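# Set lighting desk faders to their taped levels

## Task

Move every channel slider on the lighting console to the value marked on the tape strip above that slider, and make sure the master slider finishes at the same level it had at the start.

## Robot and tools

Robot: two UR7e-type arms, left_arm and right_arm. Each has a two-finger parallel gripper (pads up to 80 mm apart) and a wrist camera: cam_left_wrist and cam_right_wrist, both 896x504. Bases in the scene frame: left_arm at (-0.057, +0.462, +0.017) m, right_arm at (+0.044, -0.383, +0.017) m, turned very slightly about z. The wrist drives are weak (load limits about 15-16 N m, against 130 N m for shoulder and elbow).

Frames. Scene frame: origin at table-top height midway between the arms, +z up, +x out over the table, left_arm on the +y side (not the same as image left/right). Hand positions (metres), quat_wxyz and velocities in results are in each arm's own base frame. Motion offsets run along the current Hand target's own axes: fingers point along gripper +z, they open and close along gripper x. end_effector_position is the point between the pads; fingertips extend 9.3 mm further. The housing is 201 mm across in the closing direction and starts 38 mm behind that point; a camera block sticks out about 12 cm toward gripper -y.

Row layout (used by execute_actions and move): 18 numbers, left arm first then right: dx, dy, dz, rx, ry, rz, gripper position, force_limit, speed. The six pose numbers are offsets, not absolute poses, scaled so 1.0 = 0.6 m or 180 degrees; rx, ry, rz form one rotation vector. All six at 0 means no new request for that arm. The three gripper numbers are absolute settings in [-1, 1] and must always be sent (0 is itself a command): position +1 fully open, about -0.90 pads meet, -1 means close until blocked; force_limit -1 about 15 N to +1 about 35 N per pad; speed -1 is 5 mm/s to +1 100 mm/s.

execute_actions(actions, cameras): actions is a list of actions; each action is a table of up to 15 rows, one per 1/30 s step (a shorter table repeats its last row). Every row of an action counts from the Hand target held when that action began, so sending the same offset twice moves twice. Images return only if actions is empty or cameras names them (["all"], a list of names, or [] for none).

move(target, speed, blend, stop_force, zero, blocking, cameras): target is one 18-number row or a list of up to 15 rows; every row's offsets count from the Hand targets at the start of the move, not from the previous row. Paths are straight lines, capped at 10 s total. speed: path top speed in m/s, 0.002-3.6, default 0.25 (turning up to twice that in rad/s); one value or one per target. blend: corner rounding in metres for lists, default 0 (stop at each). stop_force: 3-120 N, one value for both arms; an arm's path ends when its wrist senses that much push against its motion, then it backs off slightly and keeps pressing a little. Use it only with slow, non-rotating moves and identical gripper numbers in every row; leave it out when moving away from a contact. zero (default true) re-zeroes the force baseline before the move. blocking=false returns early and cannot be combined with stop_force. The result adds a move: line giving the ending (done, off_target, moving, held, fault) and limits such as paced or held.

wait(seconds 0-3600, cameras) lets time pass; stop(cameras) brakes a running move; zoom_image(camera, region [x0, y0, x1, y1] in pixels, at most 504x504) magnifies the latest image of a wrist camera; zero_wrist_force(arm) re-zeroes one sensor; read_manual(section) only returns licence texts; finished_scene(scene) ends the scene and must be the last call of that reply.

Result lines: end_effector_position and quat per arm; Hand target (the last commanded pose after clipping, the base for the next offsets); Joint positions and torques (positive toward larger joint angle, noisy and offset); Wrist force and Wrist torque in gripper axes, plus a line for the peak since last shown; width_mm (pad gap) and is_grasped (1 only when something stopped the fingers); Tool commands; sometimes step readings, MOTOR HOT or fault lines. A gripper often rests a little short of its Hand target; an execute_actions call with zero offsets requests it again.

Control notes: commanded orientation is clipped to within 32 degrees of the actual one each step. Motion lags commands by roughly 0.09-0.22 s and can overshoot when fast. Paths near an arm's own base can swing its elbow, so route around it. The controller blocks commands that would bring the arms too close, but not always.

Cautions: the arms are stiff, so aiming even slightly beyond a solid contact can trigger a fault (about 150 N net force, wrist torque limits, or a joint falling behind its plan), which freezes that arm 10 s. Approach faders slowly, ideally with stop_force, and release pressure by commanding back past the contact. Never let arms or grippers strike each other, do not knock the master fader or anything else, and keep everything on the table. Long stretched-out holds heat motors; at 85 C the arm brakes for 30-60 s.

Each tool is called as name(argument=value, ...), one argument or row to a line, values as JSON.

## Session

execute_actions(
  actions=[],
)

Nothing of this call was run. Scene 2 begins with your next reply.

execute_actions(
  actions=[],
)

Scene clock: 0.00 s.
left_arm: end_effector_position=(+0.5485, +0.4336, +0.1882) width_mm=79.9 is_grasped=0 end_effector_quat_wxyz=(-0.130, +0.962, -0.236, -0.038) | right_arm: end_effector_position=(+0.2597, +0.6092, +0.0894) width_mm=79.9 is_grasped=0 end_effector_quat_wxyz=(-0.317, +0.541, -0.548, +0.553)
Joint positions: left_arm=[0.397 -1.099 1.501 -2.069 -1.317 2.462] | right_arm=[4.831 -2.361 -1.447 -2.011 0.431 -0.686]
Joint velocities: within noise
Joint torques (N m): no reading
Wrist force (N): no reading
Wrist torque (N m): no reading
Wrist force, peak (N): no reading
Hand target: left_arm +0.5485, +0.4336, +0.1882; -0.130, +0.962, -0.236, -0.038 | right_arm +0.2597, +0.6092, +0.0894; -0.317, +0.541, -0.548, +0.553
Tool commands: left_gripper/position=+0.998 left_gripper/force_limit=+1.0 left_gripper/speed=+1.0 right_gripper/position=+0.996 right_gripper/force_limit=+1.0 right_gripper/speed=+1.0

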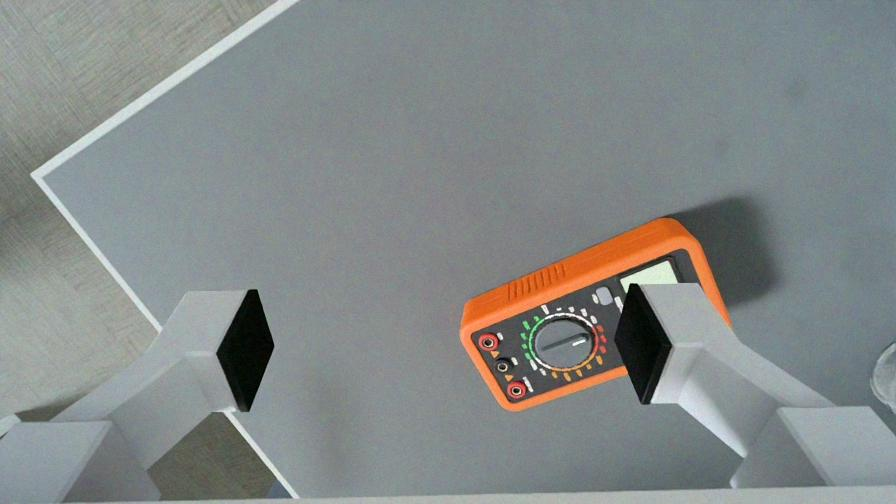

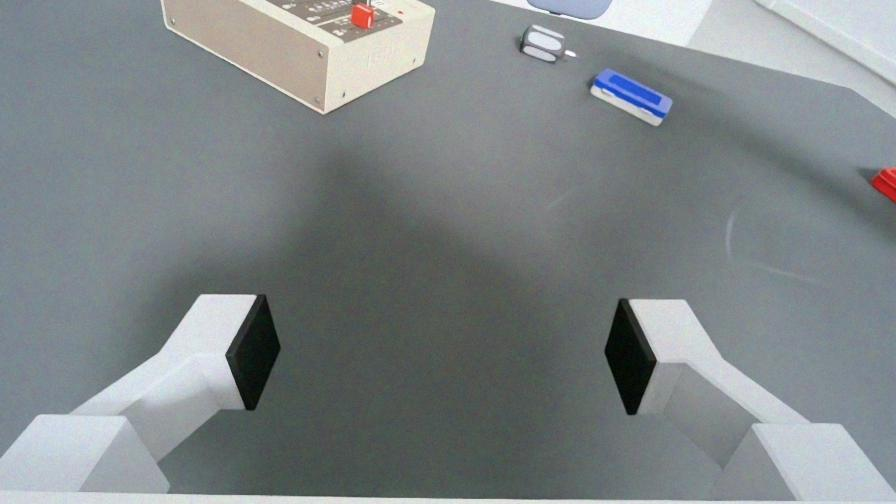

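move(
  target=[
    [0.305,0.302,-0.271,-0.0347,0.026,0.037,-0.3,-1,0.4,0.427,-0.0445,0.085,0,0,0,1,1,1],
    [0.689,0.7047,-0.2353,-0.0694,0.0519,0.0741,-0.3,-1,0.4,0.427,-0.0445,0.085,0,0,0,1,1,1],
  ],
  speed=0.4,
  blend=[0.08,0],
  cameras=["all"],
)

zoom_image(
  camera="cam_left_wrist",
  region=[250, 40, 670, 400],
)

Scene clock: 46.07 s.
left_arm: end_effector_position=(+0.7197, -0.1493, +0.1709) width_mm=25.4 is_grasped=0 end_effector_quat_wxyz=(+0.000, +0.937, -0.350, +0.000) | right_arm: end_effector_position=(+0.2600, +0.3592, +0.1696) width_mm=80.0 is_grasped=0 end_effector_quat_wxyz=(-0.317, +0.541, -0.548, +0.553)
Joint positions: left_arm=[-0.387 -0.944 1.252 -1.879 -1.571 1.9] | right_arm=[4.905 -1.765 -2.164 -1.951 0.497 -0.617]
Joint torques (N m): left_arm=[-11.01 -40.9 -28.86 -3.85 1.25 -0.25] | right_arm=[-14.11 35.82 7.71 2.19 -3.05 -1.12]
Wrist force (N): left_arm=[-1.0 -0.4 0.2] | right_arm=[0.2 -0.1 -0.4]
Wrist torque (N m): left_arm=[-0.01 0.08 0.01] | right_arm=[-0.03 -0.07 -0.03]
Wrist force, peak (N): left_arm=[2.8 4.8 1.3] | right_arm=[-2.7 0.1 -0.4]
Hand target: left_arm +0.7198, -0.1494, +0.1709; +0.000, +0.937, -0.350, +0.000 | right_arm +0.2600, +0.3592, +0.1696; -0.317, +0.541, -0.548, +0.553
Off the commanded pose: left_arm 0.000 m, 0 deg | right_arm 0.000 m, 0 deg.
move: done

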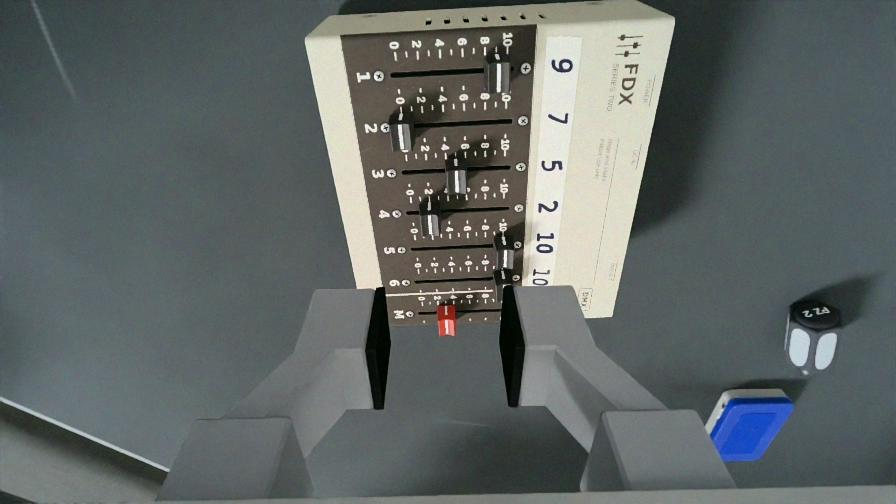

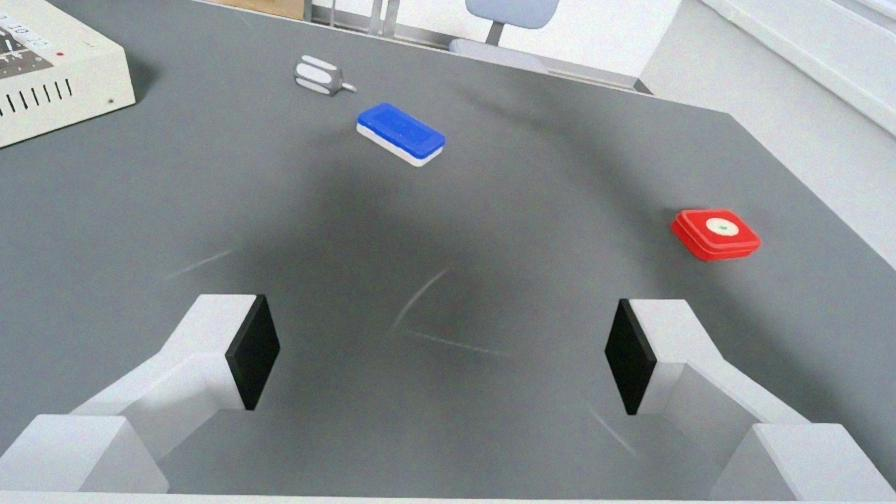

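Scaled by 1.200 from the camera's image (finer frame: 1280x720).

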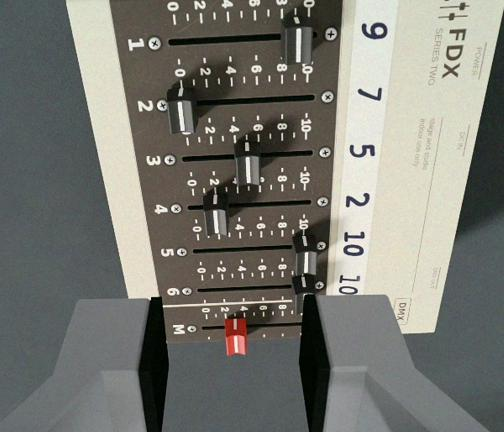

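move(
  target=[
    [0.0537,0.1087,0.14,0,0,-0.0167,-0.3,-1,0.4,0,0,0,0,0,0,1,1,1],
    [0.0537,0.1087,0.1898,0,0,-0.0167,-0.3,-1,0.4,0,0,0,0,0,0,1,1,1],
  ],
  speed=[0.25,0.08],
  blend=[0.006,0],
  cameras=["cam_left_wrist"],
)

Scene clock: 88.63 s.
left_arm: end_effector_position=(+0.7013, -0.2198, +0.0570) width_mm=25.4 is_grasped=0 end_effector_quat_wxyz=(+0.000, +0.946, -0.326, +0.000) | right_arm: end_effector_position=(+0.2600, +0.3592, +0.1696) width_mm=80.0 is_grasped=0 end_effector_quat_wxyz=(-0.317, +0.541, -0.548, +0.553)
Joint positions: left_arm=[-0.486 -0.83 1.371 -2.113 -1.571 1.748] | right_arm=[4.905 -1.765 -2.164 -1.951 0.497 -0.617]
Joint torques (N m): left_arm=[-7.87 -56.55 -31.67 -0.59 0.96 -1.81] | right_arm=[-13.97 35.09 4.77 2.07 -3.27 -0.93]
Wrist force (N): left_arm=[-0.7 -0.2 0.1] | right_arm=[0.3 0.1 -0.3]
Wrist torque (N m): left_arm=[0.01 0.04 -0.02] | right_arm=[0.00 -0.08 -0.02]
Wrist force, peak (N): left_arm=[-1.8 -2.4 -1.9] | right_arm=[0.6 0.3 -0.6]
Hand target: left_arm +0.7013, -0.2199, +0.0571; +0.000, +0.946, -0.326, +0.000 | right_arm +0.2600, +0.3592, +0.1696; -0.317, +0.541, -0.548, +0.553
Off the commanded pose: left_arm 0.000 m, 0 deg | right_arm 0.000 m, 0 deg.
move: done

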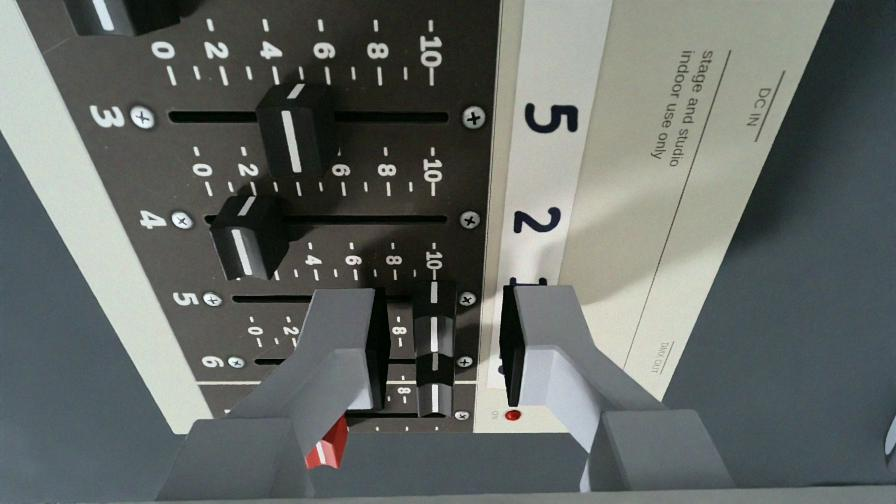

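move(
  target=[-0.0035,0,0,0,0,0,-1,-1,0.2,0,0,0,0,0,0,1,1,1],
  speed=0.05,
)

move(
  target=[0.02,0,0,0,0,0,-1,-1,0.2,0,0,0,0,0,0,1,1,1],
  speed=0.008,
  stop_force=5,
  cameras=["cam_left_wrist"],
)

Scene clock: 102.90 s.
left_arm: end_effector_position=(+0.6996, -0.2186, +0.0571) width_mm=8.9 is_grasped=1 end_effector_quat_wxyz=(+0.000, +0.946, -0.326, +0.000) | right_arm: end_effector_position=(+0.2600, +0.3592, +0.1696) width_mm=80.0 is_grasped=0 end_effector_quat_wxyz=(-0.317, +0.541, -0.548, +0.553)
Joint positions: left_arm=[-0.486 -0.834 1.379 -2.116 -1.571 1.749] | right_arm=[4.905 -1.765 -2.164 -1.951 0.497 -0.617]
Joint torques (N m): left_arm=[10.61 -42.31 -33.94 -1.39 -1.16 1.47] | right_arm=[-14.18 35.11 6.06 1.95 -3.53 -0.88]
Wrist force (N): left_arm=[-6.8 3.0 -1.0] | right_arm=[0.2 0.1 -0.6]
Wrist torque (N m): left_arm=[0.03 0.00 -0.01] | right_arm=[0.00 -0.07 -0.04]
Wrist force, peak (N): left_arm=[-7.1 2.3 -1.2] | right_arm=[0.7 -0.2 -0.5]
Hand target: left_arm +0.6997, -0.2186, +0.0571; +0.000, +0.946, -0.326, +0.000 | right_arm +0.2600, +0.3592, +0.1696; -0.317, +0.541, -0.548, +0.553
Off the commanded pose: left_arm 0.000 m, 0 deg | right_arm 0.000 m, 0 deg.
move: done

Scene clock: 105.27 s.
left_arm: end_effector_position=(+0.7091, -0.2260, +0.0571) width_mm=8.9 is_grasped=1 end_effector_quat_wxyz=(+0.000, +0.946, -0.326, +0.000) | right_arm: end_effector_position=(+0.2600, +0.3592, +0.1696) width_mm=80.0 is_grasped=0 end_effector_quat_wxyz=(-0.317, +0.541, -0.548, +0.553)
Joint positions: left_arm=[-0.488 -0.81 1.335 -2.096 -1.571 1.746] | right_arm=[4.905 -1.765 -2.164 -1.951 0.497 -0.617]
Joint torques (N m): left_arm=[-8.95 -56.33 -11.41 -5.7 -0.17 -0.47] | right_arm=[-12.91 35.58 5.25 1.67 -3.23 -0.76]
Wrist force (N): left_arm=[-6.4 -0.5 -3.4] | right_arm=[0.3 0.1 -0.5]
Wrist torque (N m): left_arm=[0.00 0.00 -0.06] | right_arm=[0.00 -0.08 -0.03]
Wrist force, peak (N): left_arm=[-9.7 0.0 -3.4] | right_arm=[0.4 -0.1 -0.8]
Hand target: left_arm +0.7091, -0.2260, +0.0571; +0.000, +0.946, -0.326, +0.000 | right_arm +0.2600, +0.3592, +0.1696; -0.317, +0.541, -0.548, +0.553
Off the commanded pose: left_arm 0.000 m, 0 deg | right_arm 0.000 m, 0 deg.
move: done

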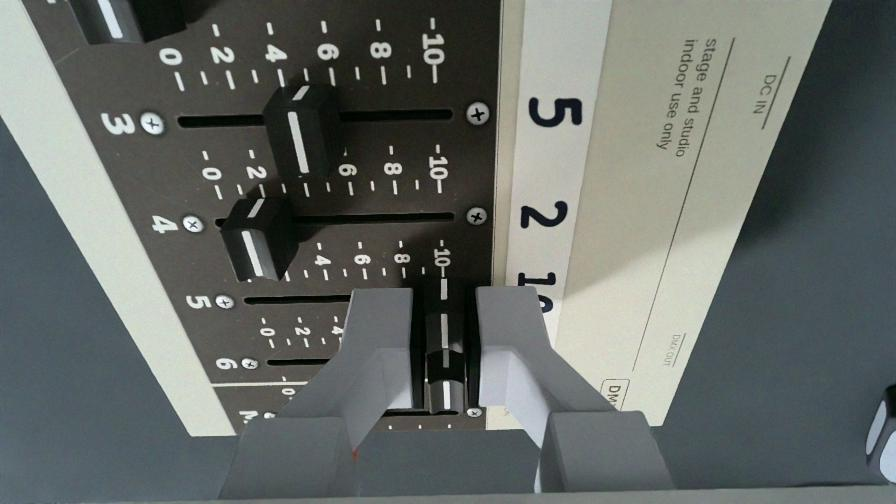

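move(
  target=[
    [0,0,0,0,0,0,-0.3,-1,0.4,0,0,0,0,0,0,1,1,1],
    [0,0,-0.0333,0,0,0,-0.3,-1,0.4,0,0,0,0,0,0,1,1,1],
    [-0.0767,-0.1055,-0.0333,0,0,-0.011,-0.3,-1,0.4,0,0,0,0,0,0,1,1,1],
    [-0.0767,-0.1055,0,0,0,-0.011,-0.3,-1,0.4,0,0,0,0,0,0,1,1,1],
  ],
  speed=[0.1,0.12,0.2,0.1],
  blend=[0,0.004,0.004,0],
  cameras=["cam_left_wrist"],
)

Scene clock: 125.60 s.
left_arm: end_effector_position=(+0.7118, -0.1478, +0.0570) width_mm=25.4 is_grasped=0 end_effector_quat_wxyz=(+0.000, +0.951, -0.309, +0.000) | right_arm: end_effector_position=(+0.2600, +0.3592, +0.1696) width_mm=80.0 is_grasped=0 end_effector_quat_wxyz=(-0.317, +0.541, -0.548, +0.553)
Joint positions: left_arm=[-0.389 -0.846 1.402 -2.127 -1.572 1.811] | right_arm=[4.905 -1.765 -2.164 -1.951 0.497 -0.617]
Joint torques (N m): left_arm=[9.87 -46.72 -32.2 -2.63 -1.47 1.37] | right_arm=[-13.72 35.81 5.85 1.43 -3.28 -0.94]
Wrist force (N): left_arm=[-1.0 -0.3 0.0] | right_arm=[0.4 0.3 -0.5]
Wrist torque (N m): left_arm=[-0.01 0.06 -0.12] | right_arm=[0.02 -0.09 -0.03]
Wrist force, peak (N): left_arm=[-6.9 -0.4 -3.5] | right_arm=[0.6 0.4 -0.6]
Hand target: left_arm +0.7118, -0.1478, +0.0570; +0.000, +0.951, -0.309, +0.000 | right_arm +0.2600, +0.3592, +0.1696; -0.317, +0.541, -0.548, +0.553
Off the commanded pose: left_arm 0.000 m, 0 deg | right_arm 0.000 m, 0 deg.
move: done

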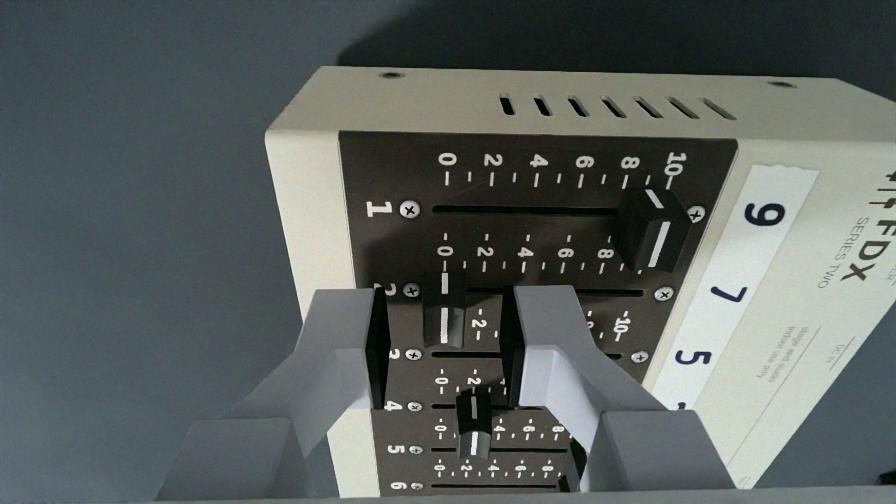

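move(
  target=[
    [0,0,0,0,0,0.006,-0.3,-1,0.4,0,0,0,0,0,0,1,1,1],
    [0,0,0,0,0,0.006,-1,-1,0.2,0,0,0,0,0,0,1,1,1],
    [0.052,0.001,0,0,0,0.006,-1,-1,0.2,0,0,0,0,0,0,1,1,1],
    [0.052,0.001,0,0,0,0.006,-0.3,-1,0.4,0,0,0,0,0,0,1,1,1],
    [0.052,0.001,-0.0333,0,0,0.006,-0.3,-1,0.4,0,0,0,0,0,0,1,1,1],
  ],
  speed=0.1,
  cameras=["cam_left_wrist"],
)

zoom_image(
  camera="cam_left_wrist",
  region=[200, 100, 640, 350],
)

Scene clock: 139.37 s.
left_arm: end_effector_position=(+0.7368, -0.1666, +0.0771) width_mm=25.4 is_grasped=0 end_effector_quat_wxyz=(+0.000, +0.948, -0.318, +0.000) | right_arm: end_effector_position=(+0.2600, +0.3592, +0.1696) width_mm=80.0 is_grasped=0 end_effector_quat_wxyz=(-0.317, +0.541, -0.548, +0.553)
Joint positions: left_arm=[-0.4 -0.809 1.275 -2.038 -1.572 1.819] | right_arm=[4.905 -1.765 -2.164 -1.951 0.497 -0.617]
Joint torques (N m): left_arm=[8.7 -52.12 -11.47 -2.93 0.69 1.27] | right_arm=[-13.41 35.76 6.36 1.21 -3.38 -0.86]
Wrist force (N): left_arm=[-1.1 -0.4 0.1] | right_arm=[0.4 0.0 0.1]
Wrist torque (N m): left_arm=[-0.02 0.11 -0.12] | right_arm=[-0.01 -0.09 -0.03]
Wrist force, peak (N): left_arm=[-3.2 1.2 1.0] | right_arm=[0.6 0.1 -0.6]
Hand target: left_arm +0.7367, -0.1666, +0.0770; +0.000, +0.948, -0.318, +0.000 | right_arm +0.2600, +0.3592, +0.1696; -0.317, +0.541, -0.548, +0.553
Off the commanded pose: left_arm 0.000 m, 0 deg | right_arm 0.000 m, 0 deg.
move: done

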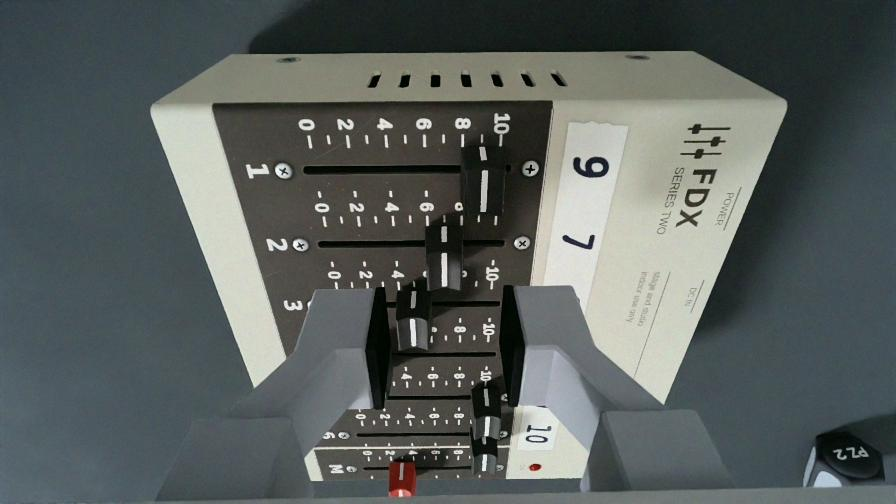

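Scaled by 1.145 from the camera's image (finer frame: 1280x720).

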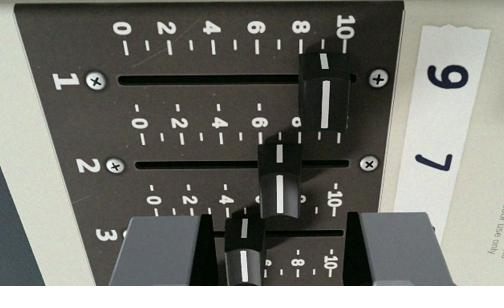

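finished_scene(
  scene=2,
)

The scene is finished: the task was done.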